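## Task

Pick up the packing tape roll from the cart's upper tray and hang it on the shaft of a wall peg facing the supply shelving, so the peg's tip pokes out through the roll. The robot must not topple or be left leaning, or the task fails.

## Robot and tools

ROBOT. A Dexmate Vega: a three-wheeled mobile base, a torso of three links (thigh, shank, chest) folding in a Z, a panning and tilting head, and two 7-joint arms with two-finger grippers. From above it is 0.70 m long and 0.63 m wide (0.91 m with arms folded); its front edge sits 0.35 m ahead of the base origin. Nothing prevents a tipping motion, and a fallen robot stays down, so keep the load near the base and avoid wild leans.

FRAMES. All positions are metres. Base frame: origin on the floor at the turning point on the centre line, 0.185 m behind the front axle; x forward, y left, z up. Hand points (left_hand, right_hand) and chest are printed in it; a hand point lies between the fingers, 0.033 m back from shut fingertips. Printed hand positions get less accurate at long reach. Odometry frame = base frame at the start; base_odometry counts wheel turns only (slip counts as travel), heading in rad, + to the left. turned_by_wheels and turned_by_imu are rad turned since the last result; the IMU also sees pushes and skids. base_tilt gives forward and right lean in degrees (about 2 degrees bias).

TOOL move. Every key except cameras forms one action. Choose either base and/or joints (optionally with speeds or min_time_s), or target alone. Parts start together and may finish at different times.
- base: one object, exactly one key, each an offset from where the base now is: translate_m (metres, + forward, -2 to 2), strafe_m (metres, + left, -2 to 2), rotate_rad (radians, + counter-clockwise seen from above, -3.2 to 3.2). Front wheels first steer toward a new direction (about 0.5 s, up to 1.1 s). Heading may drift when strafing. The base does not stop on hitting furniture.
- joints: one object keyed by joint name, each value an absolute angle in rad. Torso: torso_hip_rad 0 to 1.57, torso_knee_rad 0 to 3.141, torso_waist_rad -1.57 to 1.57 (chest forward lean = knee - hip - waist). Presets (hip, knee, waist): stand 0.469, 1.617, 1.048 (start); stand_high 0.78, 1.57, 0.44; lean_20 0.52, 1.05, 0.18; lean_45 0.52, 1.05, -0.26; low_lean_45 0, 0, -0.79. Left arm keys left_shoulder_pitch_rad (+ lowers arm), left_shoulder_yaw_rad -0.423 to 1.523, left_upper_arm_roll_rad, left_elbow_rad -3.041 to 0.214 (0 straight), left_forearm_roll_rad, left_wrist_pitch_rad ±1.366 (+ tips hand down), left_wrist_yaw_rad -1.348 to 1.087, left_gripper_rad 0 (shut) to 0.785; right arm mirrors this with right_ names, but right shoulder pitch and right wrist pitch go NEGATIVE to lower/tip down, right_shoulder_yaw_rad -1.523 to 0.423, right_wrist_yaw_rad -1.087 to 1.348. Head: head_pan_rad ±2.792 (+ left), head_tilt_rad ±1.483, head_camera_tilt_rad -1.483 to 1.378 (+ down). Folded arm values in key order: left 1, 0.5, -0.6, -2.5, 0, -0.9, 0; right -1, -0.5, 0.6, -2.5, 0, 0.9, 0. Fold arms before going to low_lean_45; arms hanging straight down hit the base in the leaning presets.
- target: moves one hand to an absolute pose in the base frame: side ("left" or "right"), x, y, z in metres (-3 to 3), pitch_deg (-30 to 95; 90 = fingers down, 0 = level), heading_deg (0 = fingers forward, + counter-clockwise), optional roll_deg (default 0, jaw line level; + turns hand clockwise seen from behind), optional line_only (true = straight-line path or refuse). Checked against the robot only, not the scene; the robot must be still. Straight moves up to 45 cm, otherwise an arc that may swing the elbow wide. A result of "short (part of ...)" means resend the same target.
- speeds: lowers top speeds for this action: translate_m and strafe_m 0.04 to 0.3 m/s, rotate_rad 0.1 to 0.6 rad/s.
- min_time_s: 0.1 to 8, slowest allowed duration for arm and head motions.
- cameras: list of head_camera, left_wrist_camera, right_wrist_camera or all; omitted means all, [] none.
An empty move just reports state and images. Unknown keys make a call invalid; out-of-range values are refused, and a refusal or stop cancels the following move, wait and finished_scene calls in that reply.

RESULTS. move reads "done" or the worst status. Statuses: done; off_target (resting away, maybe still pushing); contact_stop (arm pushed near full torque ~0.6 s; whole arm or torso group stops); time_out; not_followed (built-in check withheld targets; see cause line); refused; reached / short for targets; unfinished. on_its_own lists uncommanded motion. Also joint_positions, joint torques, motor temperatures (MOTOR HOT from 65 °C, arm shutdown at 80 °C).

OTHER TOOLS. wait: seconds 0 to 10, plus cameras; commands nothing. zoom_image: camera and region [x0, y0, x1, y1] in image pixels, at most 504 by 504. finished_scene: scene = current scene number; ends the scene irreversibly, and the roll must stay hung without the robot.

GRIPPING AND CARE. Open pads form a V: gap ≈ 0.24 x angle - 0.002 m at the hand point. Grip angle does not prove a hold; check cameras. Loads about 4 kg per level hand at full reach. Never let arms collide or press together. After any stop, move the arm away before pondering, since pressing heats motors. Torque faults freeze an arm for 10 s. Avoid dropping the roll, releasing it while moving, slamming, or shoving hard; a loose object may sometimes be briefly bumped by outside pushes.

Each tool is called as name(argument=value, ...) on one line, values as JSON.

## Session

move()

move(joints={"head_pan_rad":1.4}, cameras=["head_camera"])

move(joints={"head_pan_rad":2.75}, cameras=["head_camera"])

move(joints={"head_pan_rad":-1.4}, cameras=["head_camera"])

Scene clock: 0.00 s.
Joint torques (N m): no reading
Motor temperatures (°C): left_arm=[33 32 33 31 36 34 38] | right_arm=[33 30 37 33 36 32 37]
base_odometry: x=+0.000 y=+0.000 heading=+0.000
turned_by_wheels: +0.000
turned_by_imu: +0.000
base_tilt: forward=-0.6 right=-0.7
base_status: not commanded
joint_positions: torso_hip_rad=+0.469 torso_knee_rad=+1.617 torso_waist_rad=+1.048 left_shoulder_pitch_rad=+2.204 left_shoulder_yaw_rad=+0.007 left_upper_arm_roll_rad=-0.002 left_elbow_rad=-1.113 left_forearm_roll_rad=+0.001 left_wrist_pitch_rad=-0.497 left_wrist_yaw_rad=-0.002 left_gripper_rad=+0.005 right_shoulder_pitch_rad=-2.185 right_shoulder_yaw_rad=-0.018 right_upper_arm_roll_rad=-0.016 right_elbow_rad=-1.094 right_forearm_roll_rad=+0.005 right_wrist_pitch_rad=+0.495 right_wrist_yaw_rad=+0.018 right_gripper_rad=+0.005 head_pan_rad=+0.000 head_tilt_rad=+0.000 head_camera_tilt_rad=+0.000
joint_status: not commanded
chest: x=-0.0111 y=+0.0000 z=+1.4155 quat_wxyz=(+0.999, +0.000, +0.050, +0.000) (m; base frame)
left_hand: x=+0.2015 y=+0.2331 z=+0.6092 quat_wxyz=(+0.424, +0.004, +0.906, +0.002) pitch_deg=+39.8 heading_deg=+0.0 roll_deg=+0.5 back=up (m; base frame)
right_hand: x=+0.2058 y=-0.2208 z=+0.6055 quat_wxyz=(+0.423, -0.013, +0.906, +0.012) pitch_deg=+39.9 heading_deg=+2.4 roll_deg=+0.8 back=up (m; base frame)
pictures: head_camera, left_wrist_camera, right_wrist_camera
camera_calibration:
head_camera: T_world_to_cam=[[-0.0191424, -0.999253, 0.0335821, -0.0274148], [-0.135026, -0.0306968, -0.990366, 1.49491], [0.990657, -0.0234924, -0.134337, 0.240099], [0, 0, 0, 1]] pos_world=[-0.0365288, 0.0241353, 1.51369]
left_wrist_camera: T_world_to_cam=[[-0.015951, -0.998374, 0.0547229, 0.195338], [-0.715736, -0.0268156, -0.697856, 0.631132], [0.698189, -0.0502986, -0.714144, 0.456177], [0, 0, 0, 1]] pos_world=[0.136342, 0.23489, 0.755527]
right_wrist_camera: T_world_to_cam=[[0.0660386, -0.997043, -0.0393052, -0.205574], [-0.724239, -0.0207987, -0.689235, 0.614882], [0.68638, 0.0739825, -0.723471, 0.469847], [0, 0, 0, 1]] pos_world=[0.136403, -0.226938, 0.755639]

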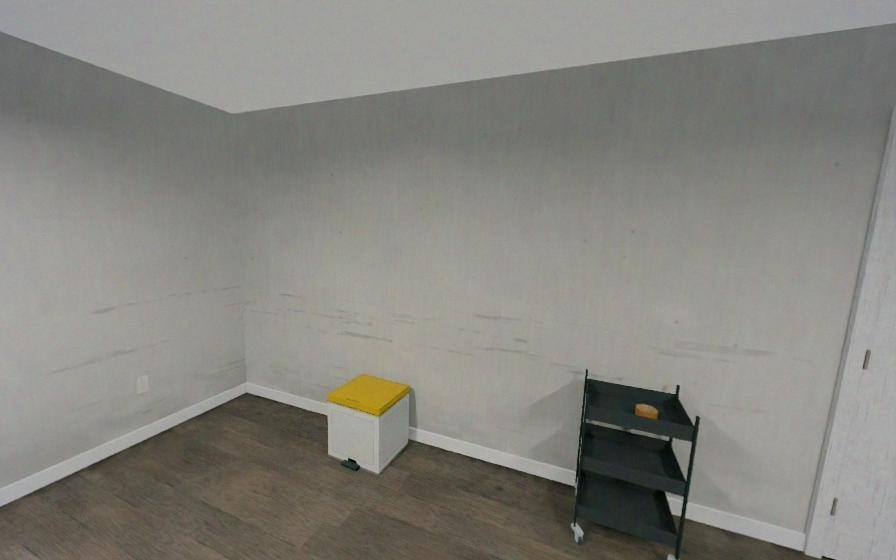

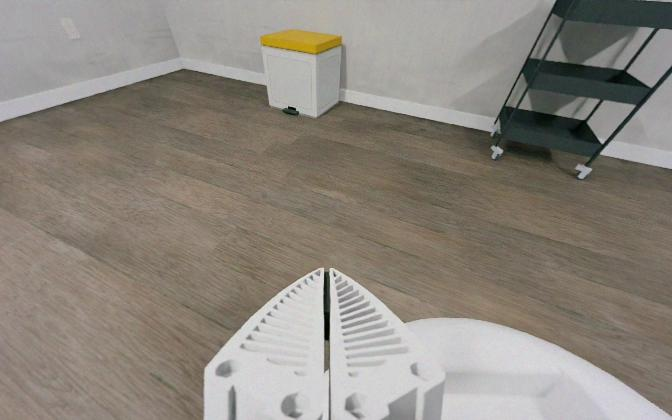

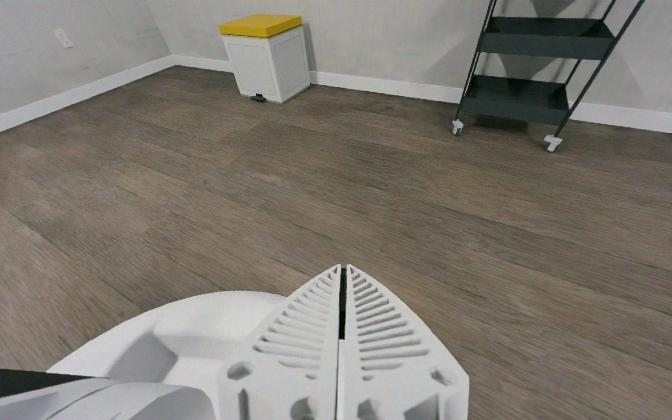

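Scene clock: 1.60 s.
Joint torques (N m): left_arm=[8.55 1.03 2.69 -3.59 -0.09 -4.01 0.09] | right_arm=[-6.12 0.92 -0.38 -2.58 -0.03 2.71 -0.1]
Motor temperatures (°C): left_arm=[33 32 33 31 36 34 38] | right_arm=[33 30 37 33 36 32 37]
move: done
base_odometry: x=+0.000 y=+0.000 heading=+0.000
turned_by_wheels: +0.000
turned_by_imu: +0.000
base_tilt: forward=-0.5 right=-0.7
base_status: not commanded
joint_positions: torso_hip_rad=+0.469 torso_knee_rad=+1.617 torso_waist_rad=+1.048 left_shoulder_pitch_rad=+2.204 left_shoulder_yaw_rad=+0.007 left_upper_arm_roll_rad=-0.002 left_elbow_rad=-1.113 left_forearm_roll_rad=+0.001 left_wrist_pitch_rad=-0.497 left_wrist_yaw_rad=-0.002 left_gripper_rad=+0.005 right_shoulder_pitch_rad=-2.185 right_shoulder_yaw_rad=-0.018 right_upper_arm_roll_rad=-0.016 right_elbow_rad=-1.094 right_forearm_roll_rad=+0.005 right_wrist_pitch_rad=+0.495 right_wrist_yaw_rad=+0.018 right_gripper_rad=+0.005 head_pan_rad=+1.399 head_tilt_rad=+0.000 head_camera_tilt_rad=+0.000
joint_status: all done
chest: x=-0.0111 y=+0.0000 z=+1.4155 quat_wxyz=(+0.999, +0.000, +0.050, +0.000) (m; base frame)
left_hand: x=+0.2015 y=+0.2331 z=+0.6092 quat_wxyz=(+0.424, +0.004, +0.906, +0.002) pitch_deg=+39.8 heading_deg=+0.0 roll_deg=+0.5 back=up (m; base frame)
right_hand: x=+0.2058 y=-0.2208 z=+0.6055 quat_wxyz=(+0.423, -0.013, +0.906, +0.012) pitch_deg=+39.9 heading_deg=+2.4 roll_deg=+0.8 back=up (m; base frame)
pictures: head_camera
camera_calibration:
head_camera: T_world_to_cam=[[0.979026, -0.192533, -0.0666321, 0.199293], [-0.0757019, -0.0401336, -0.996322, 1.50839], [0.189151, 0.980469, -0.0538669, 0.0580575], [0, 0, 0, 1]] pos_world=[-0.0919063, 0.0419838, 1.51925]

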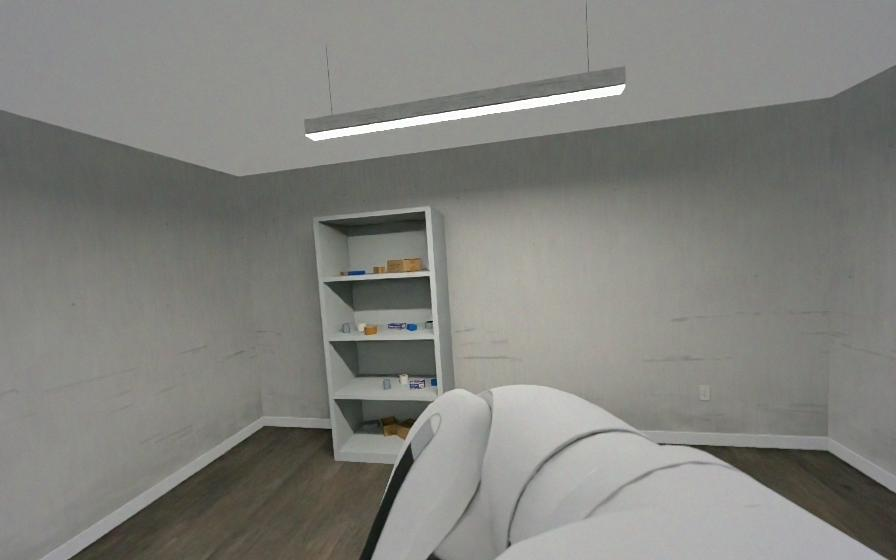

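Scene clock: 3.17 s.
Joint torques (N m): left_arm=[5.4 2.14 1.63 -1.97 -0.32 -1.25 0.32] | right_arm=[-6.03 1.51 -0.12 -3.42 -0.01 2.69 -0.14]
Motor temperatures (°C): left_arm=[33 32 33 31 36 35 38] | right_arm=[33 30 37 33 36 32 37]
move: done
base_odometry: x=+0.000 y=+0.000 heading=+0.000
turned_by_wheels: +0.000
turned_by_imu: +0.000
base_tilt: forward=-0.6 right=-0.8
base_status: not commanded
joint_positions: torso_hip_rad=+0.469 torso_knee_rad=+1.617 torso_waist_rad=+1.048 left_shoulder_pitch_rad=+2.204 left_shoulder_yaw_rad=+0.007 left_upper_arm_roll_rad=-0.002 left_elbow_rad=-1.113 left_forearm_roll_rad=+0.001 left_wrist_pitch_rad=-0.497 left_wrist_yaw_rad=-0.002 left_gripper_rad=+0.005 right_shoulder_pitch_rad=-2.185 right_shoulder_yaw_rad=-0.018 right_upper_arm_roll_rad=-0.016 right_elbow_rad=-1.094 right_forearm_roll_rad=+0.005 right_wrist_pitch_rad=+0.495 right_wrist_yaw_rad=+0.018 right_gripper_rad=+0.005 head_pan_rad=+2.749 head_tilt_rad=+0.000 head_camera_tilt_rad=+0.000
joint_status: all done
chest: x=-0.0111 y=+0.0000 z=+1.4155 quat_wxyz=(+0.999, +0.000, +0.050, +0.000) (m; base frame)
left_hand: x=+0.2015 y=+0.2331 z=+0.6092 quat_wxyz=(+0.424, +0.004, +0.906, +0.002) pitch_deg=+39.8 heading_deg=+0.0 roll_deg=+0.5 back=up (m; base frame)
right_hand: x=+0.2058 y=-0.2208 z=+0.6055 quat_wxyz=(+0.423, -0.013, +0.906, +0.012) pitch_deg=+39.9 heading_deg=+2.4 roll_deg=+0.8 back=up (m; base frame)
pictures: head_camera
camera_calibration:
head_camera: T_world_to_cam=[[0.403792, 0.914808, -0.00887983, 0.0686436], [-0.0555482, 0.014828, -0.998346, 1.51296], [-0.913163, 0.403618, 0.0568034, -0.192304], [0, 0, 0, 1]] pos_world=[-0.11928, -0.00761284, 1.522]

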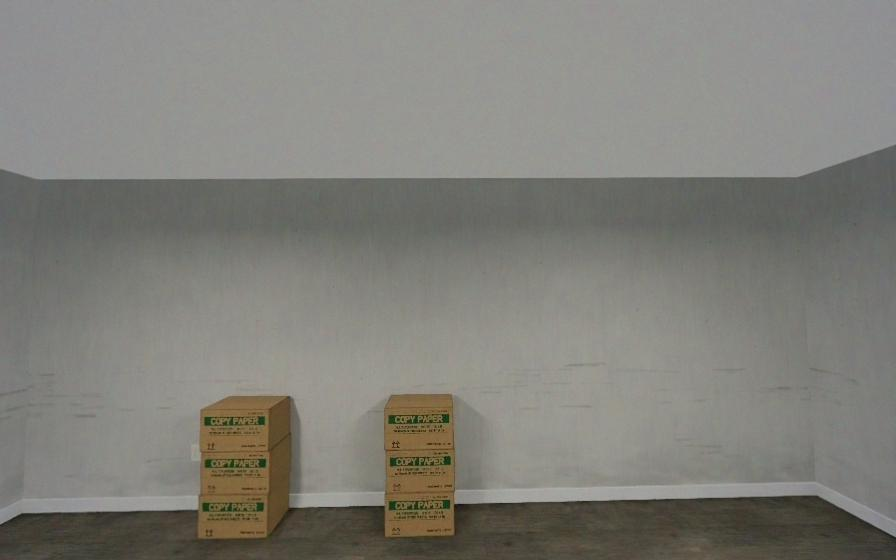

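Scene clock: 6.60 s.
Joint torques (N m): left_arm=[6.84 -0.44 -0.43 -3.29 -1.17 -2.47 0.12] | right_arm=[-6.21 1.17 -0.28 -2.74 0.04 2.24 -0.22]
Motor temperatures (°C): left_arm=[33 32 33 31 36 35 38] | right_arm=[33 30 37 33 36 32 37]
move: done
base_odometry: x=+0.000 y=+0.000 heading=+0.000
turned_by_wheels: +0.000
turned_by_imu: +0.000
base_tilt: forward=-0.5 right=-0.8
base_status: not commanded
joint_positions: torso_hip_rad=+0.469 torso_knee_rad=+1.617 torso_waist_rad=+1.048 left_shoulder_pitch_rad=+2.204 left_shoulder_yaw_rad=+0.007 left_upper_arm_roll_rad=-0.002 left_elbow_rad=-1.113 left_forearm_roll_rad=+0.001 left_wrist_pitch_rad=-0.497 left_wrist_yaw_rad=-0.002 left_gripper_rad=+0.005 right_shoulder_pitch_rad=-2.185 right_shoulder_yaw_rad=-0.018 right_upper_arm_roll_rad=-0.016 right_elbow_rad=-1.094 right_forearm_roll_rad=+0.005 right_wrist_pitch_rad=+0.495 right_wrist_yaw_rad=+0.018 right_gripper_rad=+0.005 head_pan_rad=-1.399 head_tilt_rad=+0.000 head_camera_tilt_rad=+0.000
joint_status: all done
chest: x=-0.0111 y=+0.0000 z=+1.4155 quat_wxyz=(+0.999, +0.000, +0.050, +0.000) (m; base frame)
left_hand: x=+0.2015 y=+0.2331 z=+0.6092 quat_wxyz=(+0.424, +0.004, +0.906, +0.002) pitch_deg=+39.8 heading_deg=+0.0 roll_deg=+0.5 back=up (m; base frame)
right_hand: x=+0.2058 y=-0.2208 z=+0.6055 quat_wxyz=(+0.423, -0.013, +0.906, +0.012) pitch_deg=+39.9 heading_deg=+2.4 roll_deg=+0.8 back=up (m; base frame)
pictures: head_camera
camera_calibration:
head_camera: T_world_to_cam=[[-0.980331, -0.148421, 0.130084, -0.245723], [-0.135894, 0.0296593, -0.990279, 1.49472], [0.14312, -0.988479, -0.0492455, 0.0476028], [0, 0, 0, 1]] pos_world=[-0.0445799, -0.0337484, 1.5145]

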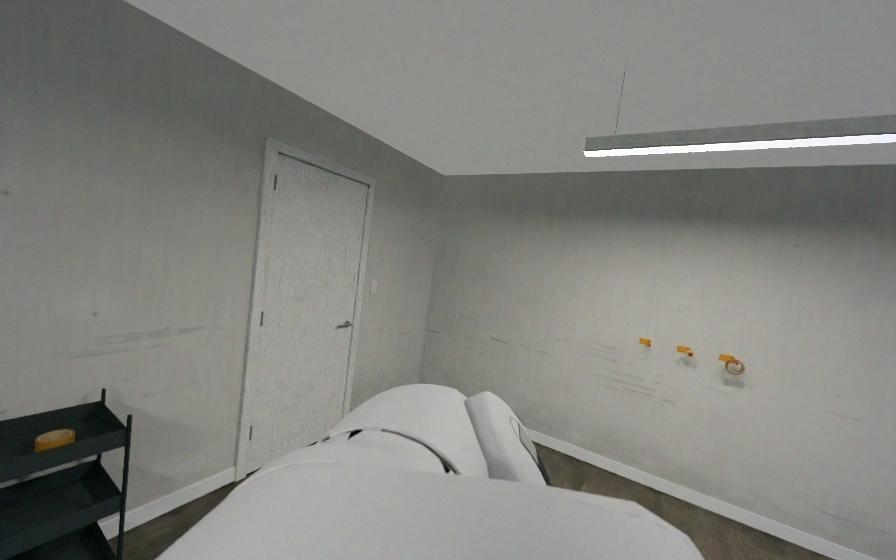

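move(base={"rotate_rad":-0.37}, joints={"head_pan_rad":0,"head_camera_tilt_rad":0.5}, cameras=[])

move(base={"strafe_m":-0.26}, cameras=["head_camera"])

zoom_image(camera="head_camera", region=[350, 150, 650, 400])

move(target={"side":"right","x":0.45,"y":-0.2,"z":1.12,"pitch_deg":90,"heading_deg":180}, cameras=[])

Scene clock: 21.53 s.
Joint torques (N m): left_arm=[5.86 1.82 -1.1 -3.66 -0.12 -2.58 0.03] | right_arm=[-5.4 1.6 -0.38 -2.1 -0.16 2.83 -0.02]
Motor temperatures (°C): left_arm=[33 32 33 31 36 35 38] | right_arm=[33 30 37 33 36 32 37]
move: done
base_odometry: x=+0.001 y=+0.000 heading=-0.370
turned_by_wheels: -0.370
turned_by_imu: -0.369
base_tilt: forward=-0.6 right=-0.7
base_status: done
joint_positions: torso_hip_rad=+0.469 torso_knee_rad=+1.617 torso_waist_rad=+1.048 left_shoulder_pitch_rad=+2.204 left_shoulder_yaw_rad=+0.007 left_upper_arm_roll_rad=-0.002 left_elbow_rad=-1.113 left_forearm_roll_rad=+0.001 left_wrist_pitch_rad=-0.497 left_wrist_yaw_rad=-0.002 left_gripper_rad=+0.005 right_shoulder_pitch_rad=-2.185 right_shoulder_yaw_rad=-0.018 right_upper_arm_roll_rad=-0.016 right_elbow_rad=-1.094 right_forearm_roll_rad=+0.005 right_wrist_pitch_rad=+0.495 right_wrist_yaw_rad=+0.018 right_gripper_rad=+0.005 head_pan_rad=-0.001 head_tilt_rad=+0.000 head_camera_tilt_rad=+0.499
joint_status: all done
chest: x=-0.0111 y=+0.0000 z=+1.4155 quat_wxyz=(+0.999, +0.000, +0.050, +0.000) (m; base frame)
left_hand: x=+0.2015 y=+0.2331 z=+0.6092 quat_wxyz=(+0.424, +0.004, +0.906, +0.002) pitch_deg=+39.8 heading_deg=+0.0 roll_deg=+0.5 back=up (m; base frame)
right_hand: x=+0.2058 y=-0.2208 z=+0.6055 quat_wxyz=(+0.423, -0.013, +0.906, +0.012) pitch_deg=+39.9 heading_deg=+2.4 roll_deg=+0.8 back=up (m; base frame)
pictures: none
No camera images: "cameras" was empty.

Scene clock: 24.93 s.
Joint torques (N m): left_arm=[5.01 0.61 2.03 -3.36 0.3 -2.01 0.03] | right_arm=[-5.25 0.78 -0.22 -3.35 -0.16 2.7 0]
Motor temperatures (°C): left_arm=[33 32 33 31 36 35 38] | right_arm=[33 30 37 33 36 32 37]
move: done
base_odometry: x=-0.094 y=-0.241 heading=-0.375
turned_by_wheels: -0.004
turned_by_imu: -0.004
base_tilt: forward=-0.5 right=-0.8
base_status: done
joint_positions: torso_hip_rad=+0.469 torso_knee_rad=+1.617 torso_waist_rad=+1.048 left_shoulder_pitch_rad=+2.204 left_shoulder_yaw_rad=+0.007 left_upper_arm_roll_rad=-0.002 left_elbow_rad=-1.113 left_forearm_roll_rad=+0.001 left_wrist_pitch_rad=-0.497 left_wrist_yaw_rad=-0.002 left_gripper_rad=+0.005 right_shoulder_pitch_rad=-2.185 right_shoulder_yaw_rad=-0.018 right_upper_arm_roll_rad=-0.016 right_elbow_rad=-1.094 right_forearm_roll_rad=+0.005 right_wrist_pitch_rad=+0.495 right_wrist_yaw_rad=+0.018 right_gripper_rad=+0.005 head_pan_rad=-0.001 head_tilt_rad=+0.000 head_camera_tilt_rad=+0.499
joint_status: not commanded
chest: x=-0.0111 y=+0.0000 z=+1.4155 quat_wxyz=(+0.999, +0.000, +0.050, +0.000) (m; base frame)
left_hand: x=+0.2015 y=+0.2331 z=+0.6092 quat_wxyz=(+0.424, +0.004, +0.906, +0.002) pitch_deg=+39.8 heading_deg=+0.0 roll_deg=+0.5 back=up (m; base frame)
right_hand: x=+0.2058 y=-0.2208 z=+0.6055 quat_wxyz=(+0.423, -0.013, +0.906, +0.012) pitch_deg=+39.9 heading_deg=+2.4 roll_deg=+0.8 back=up (m; base frame)
pictures: head_camera
camera_calibration:
head_camera: T_world_to_cam=[[-0.00122351, -0.999251, 0.0386902, -0.033585], [-0.592811, -0.0304341, -0.804766, 1.18393], [0.805341, -0.0239206, -0.592329, 0.90457], [0, 0, 0, 1]] pos_world=[-0.0266837, 0.0241098, 1.48989]

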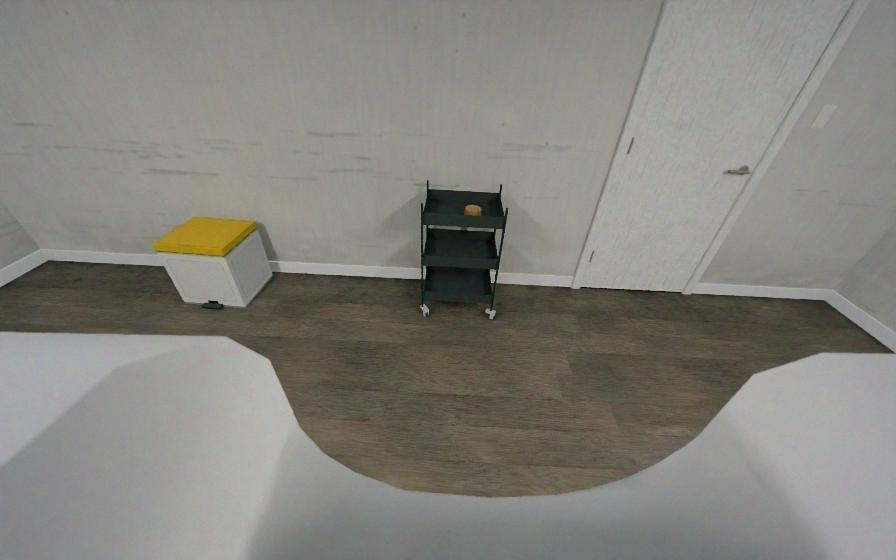

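Scaled by 1.680 from the camera's 896x560 image, which has a finer 960x600 frame.

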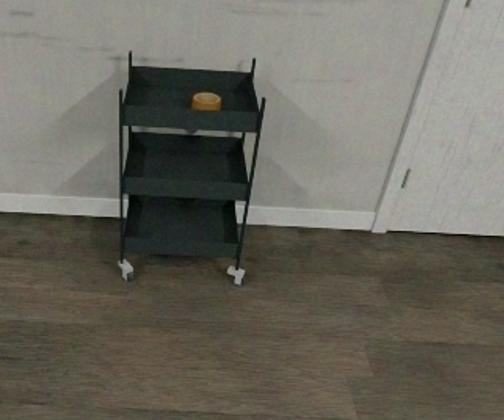

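Scene clock: 34.87 s.
Joint torques (N m): left_arm=[5.79 0.51 1.19 -4.03 0.6 -1.47 0.03] | right_arm=[32.82 3.52 -2.36 1.77 -1.02 0.93 0.34]
Motor temperatures (°C): left_arm=[33 32 33 31 36 35 38] | right_arm=[33 30 37 33 36 32 37]
move: short
base_odometry: x=-0.094 y=-0.241 heading=-0.375
turned_by_wheels: +0.000
turned_by_imu: -0.001
base_tilt: forward=-0.6 right=-0.7
base_status: not commanded
joint_positions: torso_hip_rad=+0.469 torso_knee_rad=+1.617 torso_waist_rad=+1.048 left_shoulder_pitch_rad=+2.204 left_shoulder_yaw_rad=+0.007 left_upper_arm_roll_rad=-0.002 left_elbow_rad=-1.113 left_forearm_roll_rad=+0.001 left_wrist_pitch_rad=-0.497 left_wrist_yaw_rad=-0.002 left_gripper_rad=+0.005 right_shoulder_pitch_rad=+0.460 right_shoulder_yaw_rad=+0.194 right_upper_arm_roll_rad=+2.442 right_elbow_rad=-1.514 right_forearm_roll_rad=+0.066 right_wrist_pitch_rad=+0.881 right_wrist_yaw_rad=-0.152 right_gripper_rad=+0.005 head_pan_rad=-0.001 head_tilt_rad=+0.000 head_camera_tilt_rad=+0.499
joint_status: not commanded
chest: x=-0.0111 y=+0.0000 z=+1.4155 quat_wxyz=(+0.999, +0.000, +0.050, +0.000) (m; base frame)
left_hand: x=+0.2015 y=+0.2331 z=+0.6092 quat_wxyz=(+0.424, +0.004, +0.906, +0.002) pitch_deg=+39.8 heading_deg=+0.0 roll_deg=+0.5 back=up (m; base frame)
right_hand: x=+0.2998 y=-0.5482 z=+0.9911 quat_wxyz=(+0.243, +0.944, -0.151, -0.162) pitch_deg=+56.1 heading_deg=-132.8 roll_deg=+65.4 back=up (m; base frame)
right_hand_status: short (part of a checked arc of 10.6 s [a long move], the rest not played, planned for 8.6 s): 401 mm and 38.4 deg off.
pictures: none
No camera images: "cameras" was empty.

move(target={"side":"right","x":0.45,"y":-0.2,"z":1.12,"pitch_deg":90,"heading_deg":180}, cameras=[])

move(base={"translate_m":0.9}, joints={"torso_waist_rad":0.6,"head_camera_tilt_rad":0.7,"right_gripper_rad":0.2}, cameras=["head_camera","right_wrist_camera"])

Scene clock: 44.20 s.
Joint torques (N m): left_arm=[6.58 0.78 0.95 -3.03 0.47 -2.59 0.38] | right_arm=[30.98 0.44 -1.3 5.61 -0.18 0.36 -0.21]
Motor temperatures (°C): left_arm=[33 32 33 31 36 35 38] | right_arm=[34 30 37 33 36 32 37]
move: done
base_odometry: x=-0.094 y=-0.241 heading=-0.375
turned_by_wheels: +0.000
turned_by_imu: -0.001
base_tilt: forward=-0.5 right=-0.9
base_status: not commanded
joint_positions: torso_hip_rad=+0.469 torso_knee_rad=+1.617 torso_waist_rad=+1.048 left_shoulder_pitch_rad=+2.204 left_shoulder_yaw_rad=+0.007 left_upper_arm_roll_rad=-0.002 left_elbow_rad=-1.113 left_forearm_roll_rad=+0.001 left_wrist_pitch_rad=-0.497 left_wrist_yaw_rad=-0.002 left_gripper_rad=+0.005 right_shoulder_pitch_rad=+1.071 right_shoulder_yaw_rad=+0.422 right_upper_arm_roll_rad=+2.906 right_elbow_rad=-1.618 right_forearm_roll_rad=+0.062 right_wrist_pitch_rad=+0.986 right_wrist_yaw_rad=-0.424 right_gripper_rad=+0.005 head_pan_rad=-0.001 head_tilt_rad=+0.000 head_camera_tilt_rad=+0.499
joint_status: not commanded
chest: x=-0.0111 y=+0.0000 z=+1.4155 quat_wxyz=(+0.999, +0.000, +0.050, +0.000) (m; base frame)
left_hand: x=+0.2015 y=+0.2331 z=+0.6092 quat_wxyz=(+0.424, +0.004, +0.906, +0.002) pitch_deg=+39.8 heading_deg=+0.0 roll_deg=+0.5 back=up (m; base frame)
right_hand: x=+0.4489 y=-0.2036 z=+1.1183 quat_wxyz=(+0.002, +1.000, -0.002, -0.002) pitch_deg=+89.7 heading_deg=+179.8 roll_deg=+0.0 (m; base frame)
right_hand_status: reached (straight line, planned for 2.3 s): 4 mm and 0.4 deg off.
pictures: none
No camera images: "cameras" was empty.

Scene clock: 49.47 s.
Joint torques (N m): left_arm=[17.34 3.55 -0.6 -2 -0.33 -1.68 -0.3] | right_arm=[31.71 0 0.23 2.98 -0.59 1.49 -0.03]
Motor temperatures (°C): left_arm=[33 32 33 31 36 35 38] | right_arm=[35 30 37 33 36 32 37]
move: done
base_odometry: x=+0.743 y=-0.571 heading=-0.373
turned_by_wheels: +0.001
turned_by_imu: +0.000
base_tilt: forward=-0.4 right=-0.8
base_status: done
joint_positions: torso_hip_rad=+0.469 torso_knee_rad=+1.617 torso_waist_rad=+0.600 left_shoulder_pitch_rad=+2.204 left_shoulder_yaw_rad=+0.007 left_upper_arm_roll_rad=-0.002 left_elbow_rad=-1.113 left_forearm_roll_rad=+0.001 left_wrist_pitch_rad=-0.497 left_wrist_yaw_rad=-0.002 left_gripper_rad=+0.005 right_shoulder_pitch_rad=+1.076 right_shoulder_yaw_rad=+0.423 right_upper_arm_roll_rad=+2.910 right_elbow_rad=-1.617 right_forearm_roll_rad=+0.063 right_wrist_pitch_rad=+0.988 right_wrist_yaw_rad=-0.425 right_gripper_rad=+0.200 head_pan_rad=-0.001 head_tilt_rad=+0.000 head_camera_tilt_rad=+0.699
joint_status: all done
chest: x=+0.1847 y=+0.0000 z=+1.3774 quat_wxyz=(+0.963, +0.000, +0.271, +0.000) (m; base frame)
left_hand: x=+0.0272 y=+0.2331 z=+0.5586 quat_wxyz=(+0.213, +0.004, +0.977, +0.001) pitch_deg=+65.4 heading_deg=-0.1 roll_deg=+0.4 back=up (m; base frame)
right_hand: x=+0.4723 y=-0.2002 z=+0.9112 quat_wxyz=(+0.000, +0.975, +0.000, -0.222) pitch_deg=+64.3 heading_deg=+179.9 roll_deg=+0.0 back=up (m; base frame)
pictures: head_camera, right_wrist_camera
camera_calibration:
head_camera: T_world_to_cam=[[0.0223258, -0.999254, 0.0314975, -0.0257551], [-0.958378, -0.0303608, -0.283882, 0.600554], [0.284626, -0.0238487, -0.958342, 1.32554], [0, 0, 0, 1]] pos_world=[0.198849, 0.0241098, 1.44162]
right_wrist_camera: T_world_to_cam=[[-0.0177077, 0.999051, -0.0398042, 0.249016], [0.944682, 0.00367719, -0.327967, -0.0935016], [-0.32751, -0.0434099, -0.94385, 1.16276], [0, 0, 0, 1]] pos_world=[0.473553, -0.19796, 1.07671]

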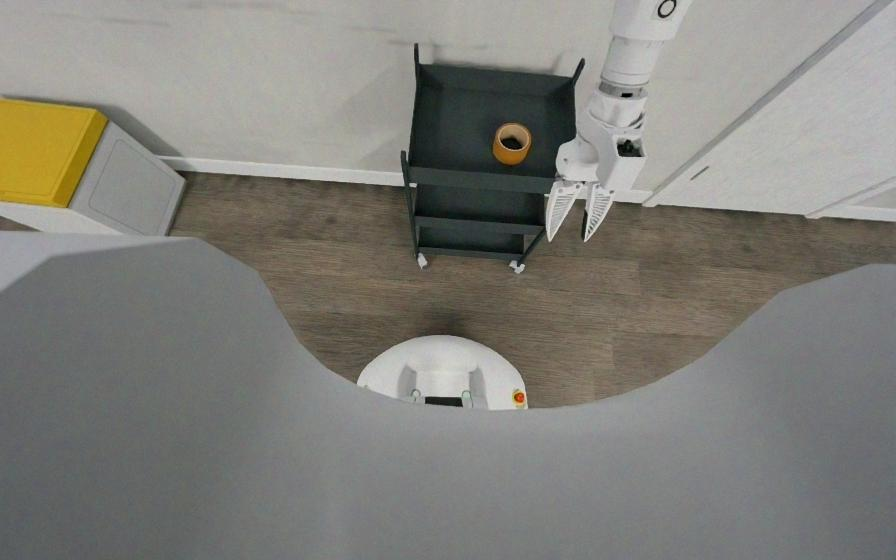

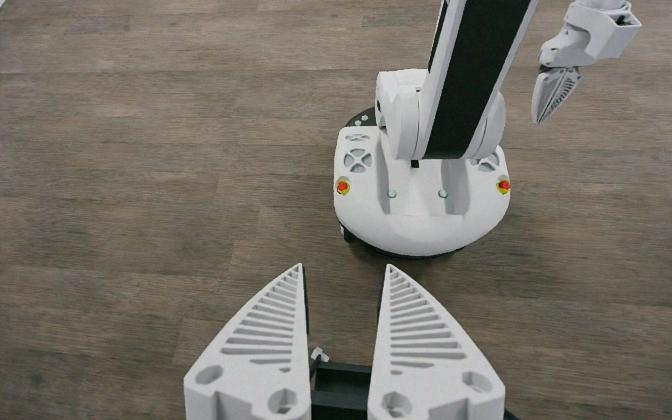

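move(base={"translate_m":0.2}, speeds={"translate_m":0.15}, cameras=[])

move(target={"side":"right","x":0.64,"y":-0.205,"z":0.79,"pitch_deg":90,"heading_deg":180}, cameras=["head_camera","right_wrist_camera"])

zoom_image(camera="right_wrist_camera", region=[220, 130, 520, 400])

Scene clock: 59.37 s.
Joint torques (N m): left_arm=[16.57 -0.97 -1.01 -2.14 -0.19 -1.58 0.88] | right_arm=[32.05 1.06 -0.29 2.94 -0.58 1.26 -0.14]
Motor temperatures (°C): left_arm=[33 32 33 31 36 35 38] | right_arm=[35 29 37 33 36 32 37]
move: done
base_odometry: x=+0.929 y=-0.644 heading=-0.372
turned_by_wheels: +0.001
turned_by_imu: +0.001
base_tilt: forward=-0.6 right=-0.7
base_status: done
joint_positions: torso_hip_rad=+0.469 torso_knee_rad=+1.617 torso_waist_rad=+0.600 left_shoulder_pitch_rad=+2.204 left_shoulder_yaw_rad=+0.007 left_upper_arm_roll_rad=-0.002 left_elbow_rad=-1.113 left_forearm_roll_rad=+0.001 left_wrist_pitch_rad=-0.497 left_wrist_yaw_rad=-0.002 left_gripper_rad=+0.005 right_shoulder_pitch_rad=+1.076 right_shoulder_yaw_rad=+0.423 right_upper_arm_roll_rad=+2.910 right_elbow_rad=-1.617 right_forearm_roll_rad=+0.063 right_wrist_pitch_rad=+0.988 right_wrist_yaw_rad=-0.425 right_gripper_rad=+0.200 head_pan_rad=+0.000 head_tilt_rad=+0.000 head_camera_tilt_rad=+0.699
joint_status: not commanded
chest: x=+0.1847 y=+0.0000 z=+1.3774 quat_wxyz=(+0.963, +0.000, +0.271, +0.000) (m; base frame)
left_hand: x=+0.0272 y=+0.2331 z=+0.5586 quat_wxyz=(+0.213, +0.004, +0.977, +0.001) pitch_deg=+65.4 heading_deg=-0.1 roll_deg=+0.4 back=up (m; base frame)
right_hand: x=+0.4723 y=-0.2001 z=+0.9112 quat_wxyz=(+0.000, +0.975, +0.000, -0.222) pitch_deg=+64.3 heading_deg=+179.9 roll_deg=+0.0 back=up (m; base frame)
pictures: none
No camera images: "cameras" was empty.

Scene clock: 62.70 s.
Joint torques (N m): left_arm=[14.37 0.14 0.55 0.54 -0.1 -1.42 -0.29] | right_arm=[13.37 -1.69 -7.6 3.95 -0.01 -0.11 0.19]
Motor temperatures (°C): left_arm=[33 32 33 31 36 35 38] | right_arm=[35 29 37 33 36 32 37]
move: done
base_odometry: x=+0.929 y=-0.644 heading=-0.372
turned_by_wheels: +0.000
turned_by_imu: +0.000
base_tilt: forward=-0.6 right=-0.7
base_status: not commanded
joint_positions: torso_hip_rad=+0.469 torso_knee_rad=+1.617 torso_waist_rad=+0.600 left_shoulder_pitch_rad=+2.204 left_shoulder_yaw_rad=+0.007 left_upper_arm_roll_rad=-0.002 left_elbow_rad=-1.113 left_forearm_roll_rad=+0.001 left_wrist_pitch_rad=-0.497 left_wrist_yaw_rad=-0.002 left_gripper_rad=+0.005 right_shoulder_pitch_rad=+0.866 right_shoulder_yaw_rad=+0.418 right_upper_arm_roll_rad=+2.842 right_elbow_rad=-1.541 right_forearm_roll_rad=+0.311 right_wrist_pitch_rad=+0.457 right_wrist_yaw_rad=-0.292 right_gripper_rad=+0.200 head_pan_rad=+0.000 head_tilt_rad=+0.000 head_camera_tilt_rad=+0.699
joint_status: not commanded
chest: x=+0.1847 y=+0.0000 z=+1.3774 quat_wxyz=(+0.963, +0.000, +0.271, +0.000) (m; base frame)
left_hand: x=+0.0272 y=+0.2331 z=+0.5586 quat_wxyz=(+0.213, +0.004, +0.977, +0.001) pitch_deg=+65.4 heading_deg=-0.1 roll_deg=+0.4 back=up (m; base frame)
right_hand: x=+0.6388 y=-0.2046 z=+0.7909 quat_wxyz=(+0.000, +1.000, +0.000, -0.002) pitch_deg=+89.8 heading_deg=-180.0 roll_deg=+0.0 (m; base frame)
right_hand_status: reached (straight line, planned for 2.0 s): 2 mm and 0.2 deg off.
pictures: head_camera, right_wrist_camera
camera_calibration:
head_camera: T_world_to_cam=[[0.0223299, -0.999254, 0.031495, -0.0257519], [-0.958378, -0.0303641, -0.283884, 0.600548], [0.284629, -0.023845, -0.958341, 1.32554], [0, 0, 0, 1]] pos_world=[0.198839, 0.02411, 1.44162]
right_wrist_camera: T_world_to_cam=[[0.0000191379, 0.999049, -0.0436012, 0.24333], [0.993862, 0.00480452, 0.110524, -0.668217], [0.110628, -0.0433357, -0.992917, 0.862428], [0, 0, 0, 1]] pos_world=[0.568702, -0.202514, 0.940782]

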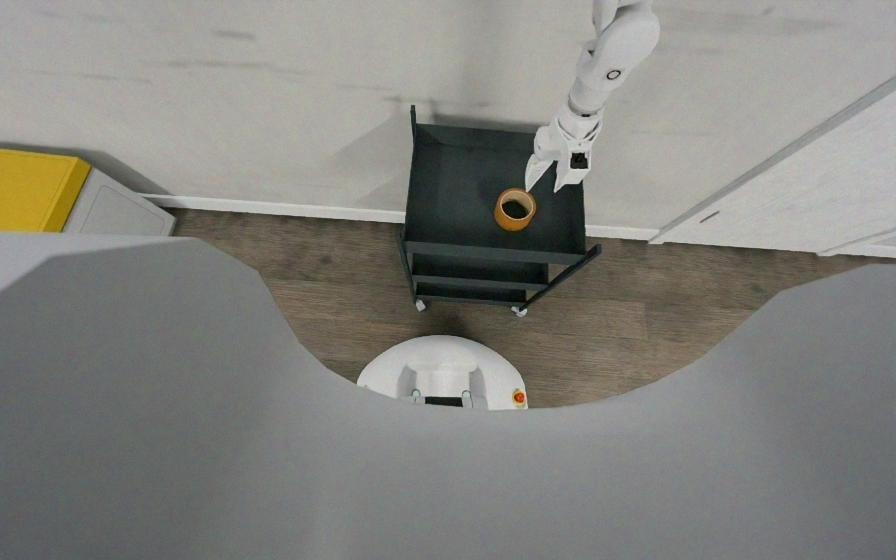

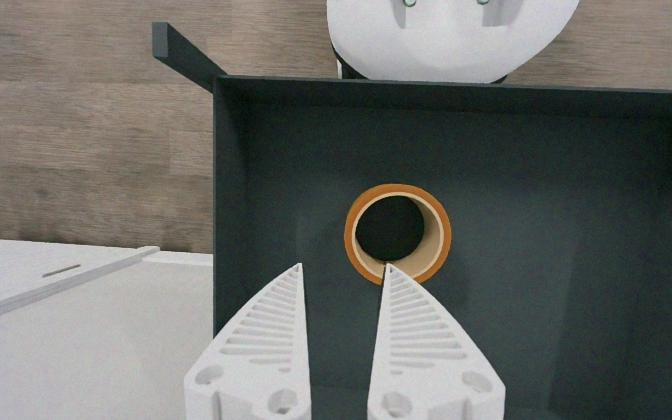

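Scaled by 1.680 from the camera's 672x420 image, which has a finer 960x600 frame.

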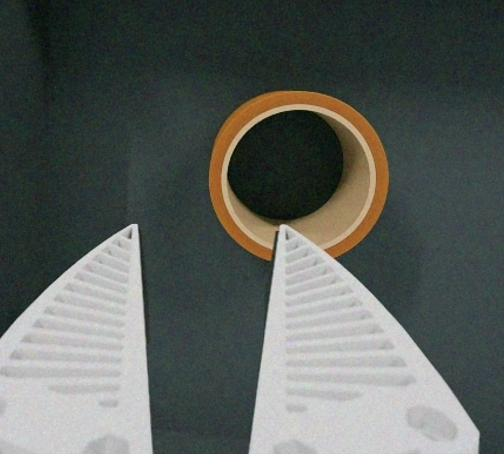

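move(target={"side":"right","x":0.626,"y":-0.201,"z":0.73,"pitch_deg":90,"heading_deg":180}, cameras=["head_camera","right_wrist_camera"])

zoom_image(camera="right_wrist_camera", region=[220, 130, 520, 400])

zoom_image(camera="head_camera", region=[460, 140, 600, 260])

Scene clock: 71.13 s.
Joint torques (N m): left_arm=[17.6 -0.87 -1.11 0.43 0.28 -2 -0.27] | right_arm=[11.65 -3.55 -7.12 2.21 0.19 -0.24 0.14]
Motor temperatures (°C): left_arm=[33 32 33 31 36 35 38] | right_arm=[35 29 38 33 36 32 37]
move: done
base_odometry: x=+0.929 y=-0.644 heading=-0.372
turned_by_wheels: +0.000
turned_by_imu: +0.000
base_tilt: forward=-0.5 right=-0.9
base_status: not commanded
joint_positions: torso_hip_rad=+0.469 torso_knee_rad=+1.617 torso_waist_rad=+0.600 left_shoulder_pitch_rad=+2.204 left_shoulder_yaw_rad=+0.007 left_upper_arm_roll_rad=-0.002 left_elbow_rad=-1.113 left_forearm_roll_rad=+0.001 left_wrist_pitch_rad=-0.497 left_wrist_yaw_rad=-0.002 left_gripper_rad=+0.005 right_shoulder_pitch_rad=+0.715 right_shoulder_yaw_rad=+0.399 right_upper_arm_roll_rad=+2.838 right_elbow_rad=-1.466 right_forearm_roll_rad=+0.346 right_wrist_pitch_rad=+0.376 right_wrist_yaw_rad=-0.254 right_gripper_rad=+0.200 head_pan_rad=+0.000 head_tilt_rad=+0.000 head_camera_tilt_rad=+0.699
joint_status: not commanded
chest: x=+0.1847 y=+0.0000 z=+1.3774 quat_wxyz=(+0.963, +0.000, +0.271, +0.000) (m; base frame)
left_hand: x=+0.0272 y=+0.2331 z=+0.5586 quat_wxyz=(+0.213, +0.004, +0.977, +0.001) pitch_deg=+65.4 heading_deg=-0.1 roll_deg=+0.4 back=up (m; base frame)
right_hand: x=+0.6265 y=-0.2008 z=+0.7317 quat_wxyz=(+0.000, +1.000, +0.000, +0.000) pitch_deg=+90.0 heading_deg=-180.0 roll_deg=+0.0 (m; base frame)
right_hand_status: reached (straight line, planned for 0.8 s): 2 mm and 0.0 deg off.
pictures: head_camera, right_wrist_camera
camera_calibration:
head_camera: T_world_to_cam=[[0.02233, -0.999254, 0.031495, -0.0257518], [-0.958378, -0.0303641, -0.283884, 0.600548], [0.284629, -0.023845, -0.958341, 1.32554], [0, 0, 0, 1]] pos_world=[0.198839, 0.02411, 1.44162]
right_wrist_camera: T_world_to_cam=[[0.000260944, 0.999043, -0.043747, 0.236897], [0.993488, 0.00472525, 0.113836, -0.651682], [0.113933, -0.0434918, -0.992536, 0.802828], [0, 0, 0, 1]] pos_world=[0.555908, -0.198674, 0.881384]

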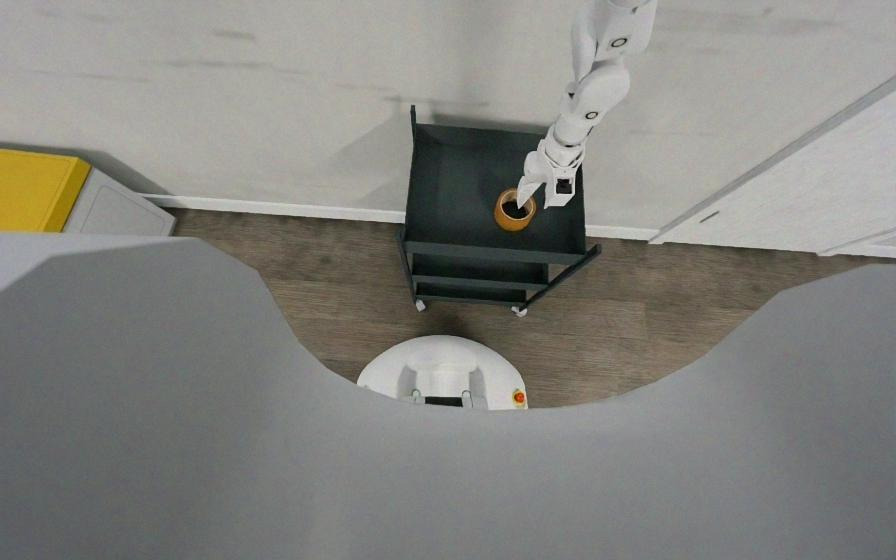

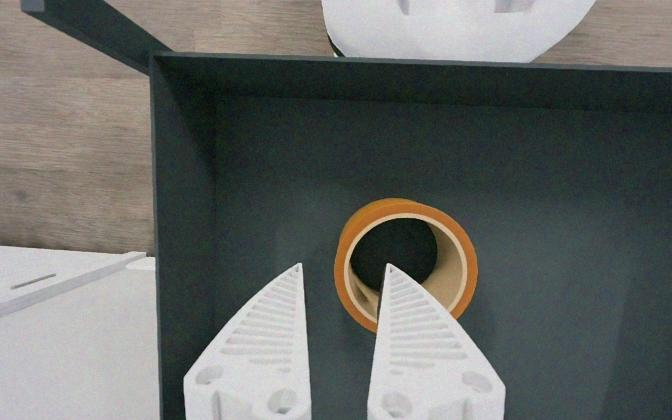

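Scaled by 1.680 from the camera's 672x420 image, which has a finer 960x600 frame.

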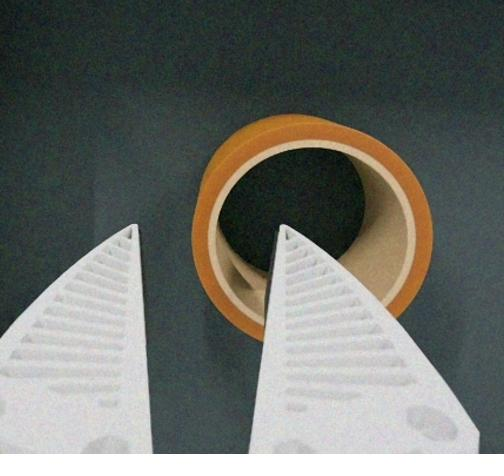

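Scaled by 3.600 from the camera's 896x560 image, which has a finer 960x600 frame.

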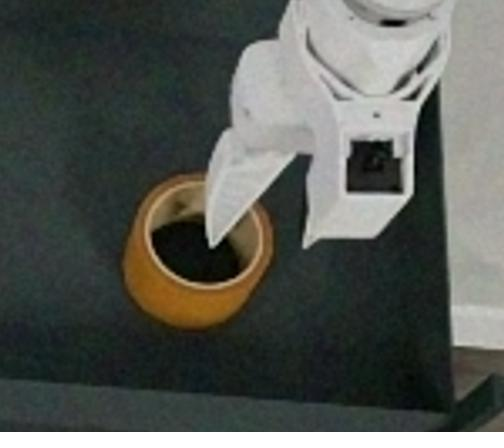

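move(target={"side":"right","x":0.626,"y":-0.201,"z":0.7,"pitch_deg":90,"heading_deg":180}, cameras=[])

move(joints={"right_gripper_rad":0.0}, cameras=["right_wrist_camera"])

move(target={"side":"right","x":0.626,"y":-0.2,"z":0.9,"pitch_deg":90,"heading_deg":180}, cameras=["head_camera","right_wrist_camera"])

Scene clock: 80.53 s.
Joint torques (N m): left_arm=[15.74 1.75 1.64 -0.69 0.02 -1.06 0.39] | right_arm=[14.06 -1.07 -7.23 3.14 0.06 -0.12 0.1]
Motor temperatures (°C): left_arm=[34 32 33 31 36 35 38] | right_arm=[34 29 38 33 36 32 37]
move: done
base_odometry: x=+0.929 y=-0.644 heading=-0.372
turned_by_wheels: +0.000
turned_by_imu: +0.000
base_tilt: forward=-0.4 right=-0.8
base_status: not commanded
joint_positions: torso_hip_rad=+0.469 torso_knee_rad=+1.617 torso_waist_rad=+0.600 left_shoulder_pitch_rad=+2.204 left_shoulder_yaw_rad=+0.007 left_upper_arm_roll_rad=-0.002 left_elbow_rad=-1.113 left_forearm_roll_rad=+0.001 left_wrist_pitch_rad=-0.497 left_wrist_yaw_rad=-0.002 left_gripper_rad=+0.005 right_shoulder_pitch_rad=+0.623 right_shoulder_yaw_rad=+0.373 right_upper_arm_roll_rad=+2.826 right_elbow_rad=-1.372 right_forearm_roll_rad=+0.353 right_wrist_pitch_rad=+0.371 right_wrist_yaw_rad=-0.229 right_gripper_rad=+0.200 head_pan_rad=+0.000 head_tilt_rad=+0.000 head_camera_tilt_rad=+0.699
joint_status: not commanded
chest: x=+0.1847 y=+0.0000 z=+1.3774 quat_wxyz=(+0.963, +0.000, +0.271, +0.000) (m; base frame)
left_hand: x=+0.0272 y=+0.2331 z=+0.5586 quat_wxyz=(+0.213, +0.004, +0.977, +0.001) pitch_deg=+65.4 heading_deg=-0.1 roll_deg=+0.4 back=up (m; base frame)
right_hand: x=+0.6261 y=-0.2007 z=+0.7014 quat_wxyz=(+0.000, +1.000, +0.000, +0.000) pitch_deg=+90.0 heading_deg=-180.0 roll_deg=+0.0 (m; base frame)
right_hand_status: reached (straight line, planned for 0.6 s): 1 mm and 0.0 deg off.
pictures: none
No camera images: "cameras" was empty.

Scene clock: 81.23 s.
Joint torques (N m): left_arm=[17.13 -0.16 0.68 1.4 0.46 -1.56 0.93] | right_arm=[13.79 -1.09 -7.6 1.75 0.25 -0.54 -0.02]
Motor temperatures (°C): left_arm=[34 32 33 31 36 35 38] | right_arm=[34 29 38 33 36 32 37]
move: done
base_odometry: x=+0.929 y=-0.644 heading=-0.372
turned_by_wheels: +0.000
turned_by_imu: +0.000
base_tilt: forward=-0.5 right=-0.9
base_status: not commanded
joint_positions: torso_hip_rad=+0.469 torso_knee_rad=+1.617 torso_waist_rad=+0.600 left_shoulder_pitch_rad=+2.204 left_shoulder_yaw_rad=+0.007 left_upper_arm_roll_rad=-0.002 left_elbow_rad=-1.113 left_forearm_roll_rad=+0.001 left_wrist_pitch_rad=-0.497 left_wrist_yaw_rad=-0.002 left_gripper_rad=+0.005 right_shoulder_pitch_rad=+0.619 right_shoulder_yaw_rad=+0.372 right_upper_arm_roll_rad=+2.826 right_elbow_rad=-1.369 right_forearm_roll_rad=+0.353 right_wrist_pitch_rad=+0.371 right_wrist_yaw_rad=-0.228 right_gripper_rad=+0.000 head_pan_rad=+0.000 head_tilt_rad=+0.000 head_camera_tilt_rad=+0.699
joint_status: all done
chest: x=+0.1847 y=+0.0000 z=+1.3774 quat_wxyz=(+0.963, +0.000, +0.271, +0.000) (m; base frame)
left_hand: x=+0.0272 y=+0.2331 z=+0.5586 quat_wxyz=(+0.213, +0.004, +0.977, +0.001) pitch_deg=+65.4 heading_deg=-0.1 roll_deg=+0.4 back=up (m; base frame)
right_hand: x=+0.6261 y=-0.2007 z=+0.7004 quat_wxyz=(+0.000, +1.000, +0.000, +0.000) pitch_deg=+90.0 heading_deg=-180.0 roll_deg=+0.0 (m; base frame)
pictures: right_wrist_camera
camera_calibration:
right_wrist_camera: T_world_to_cam=[[0.000376248, 0.999042, -0.0437595, 0.235368], [0.993479, 0.00461571, 0.11392, -0.647785], [0.114013, -0.043517, -0.992526, 0.771718], [0, 0, 0, 1]] pos_world=[0.555486, -0.19857, 0.850045]

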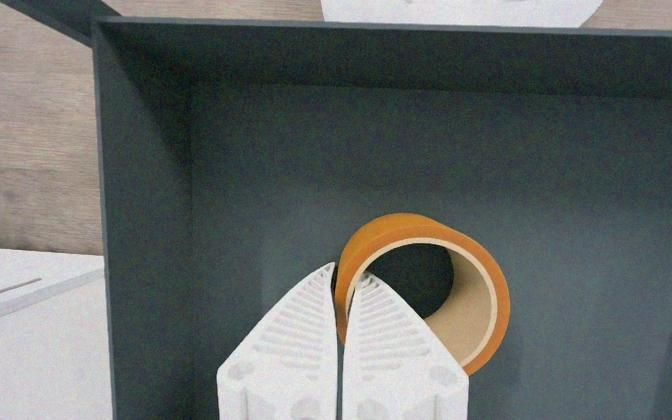

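Scene clock: 84.73 s.
Joint torques (N m): left_arm=[17.42 -1.37 2.98 1.5 -0.28 -1.53 0.25] | right_arm=[31.26 -0.57 -0.2 0.94 -0.61 0.7 -0.19]
Motor temperatures (°C): left_arm=[34 32 33 31 36 35 38] | right_arm=[34 29 38 33 36 32 37]
move: done
base_odometry: x=+0.929 y=-0.644 heading=-0.372
turned_by_wheels: +0.000
turned_by_imu: +0.000
base_tilt: forward=-0.6 right=-0.8
base_status: not commanded
joint_positions: torso_hip_rad=+0.469 torso_knee_rad=+1.617 torso_waist_rad=+0.600 left_shoulder_pitch_rad=+2.204 left_shoulder_yaw_rad=+0.007 left_upper_arm_roll_rad=-0.002 left_elbow_rad=-1.113 left_forearm_roll_rad=+0.001 left_wrist_pitch_rad=-0.497 left_wrist_yaw_rad=-0.002 left_gripper_rad=+0.005 right_shoulder_pitch_rad=+1.198 right_shoulder_yaw_rad=+0.423 right_upper_arm_roll_rad=+2.942 right_elbow_rad=-1.765 right_forearm_roll_rad=+0.235 right_wrist_pitch_rad=+0.531 right_wrist_yaw_rad=-0.302 right_gripper_rad=+0.000 head_pan_rad=+0.000 head_tilt_rad=+0.000 head_camera_tilt_rad=+0.699
joint_status: not commanded
chest: x=+0.1847 y=+0.0000 z=+1.3774 quat_wxyz=(+0.963, +0.000, +0.271, +0.000) (m; base frame)
left_hand: x=+0.0272 y=+0.2331 z=+0.5586 quat_wxyz=(+0.213, +0.004, +0.977, +0.001) pitch_deg=+65.4 heading_deg=-0.1 roll_deg=+0.4 back=up (m; base frame)
right_hand: x=+0.6262 y=-0.2002 z=+0.8985 quat_wxyz=(+0.000, +1.000, +0.000, +0.000) pitch_deg=+90.0 heading_deg=+179.9 roll_deg=+0.0 (m; base frame)
right_hand_status: reached (straight line, planned for 2.2 s): 2 mm and 0.1 deg off.
pictures: head_camera, right_wrist_camera
camera_calibration:
head_camera: T_world_to_cam=[[0.0223299, -0.999254, 0.0314951, -0.0257519], [-0.958378, -0.030364, -0.283884, 0.600548], [0.284629, -0.0238451, -0.958341, 1.32554], [0, 0, 0, 1]] pos_world=[0.198839, 0.02411, 1.44162]
right_wrist_camera: T_world_to_cam=[[0.00148959, 0.999042, -0.04373, 0.242774], [0.993505, 0.00349717, 0.113738, -0.670517], [0.113782, -0.0436154, -0.992548, 0.968475], [0, 0, 0, 1]] pos_world=[0.555606, -0.197957, 1.04814]

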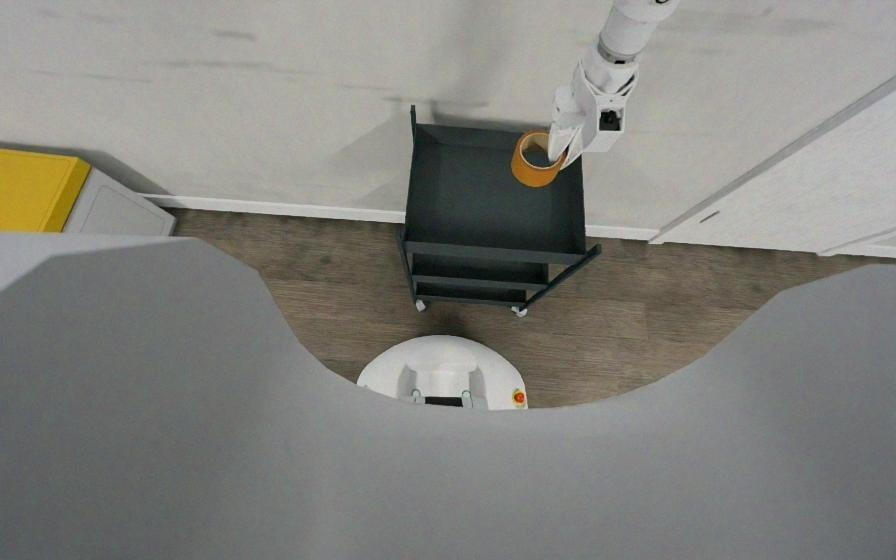

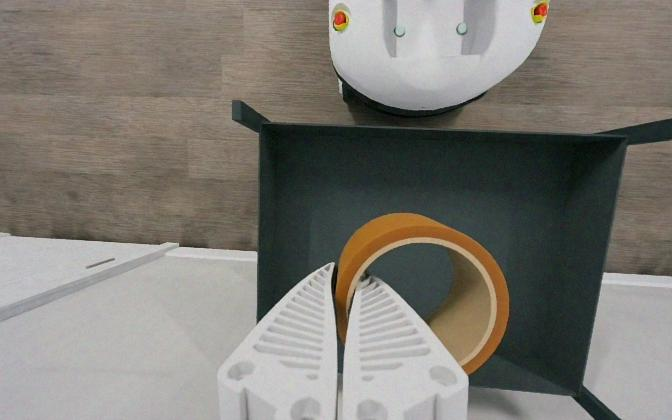

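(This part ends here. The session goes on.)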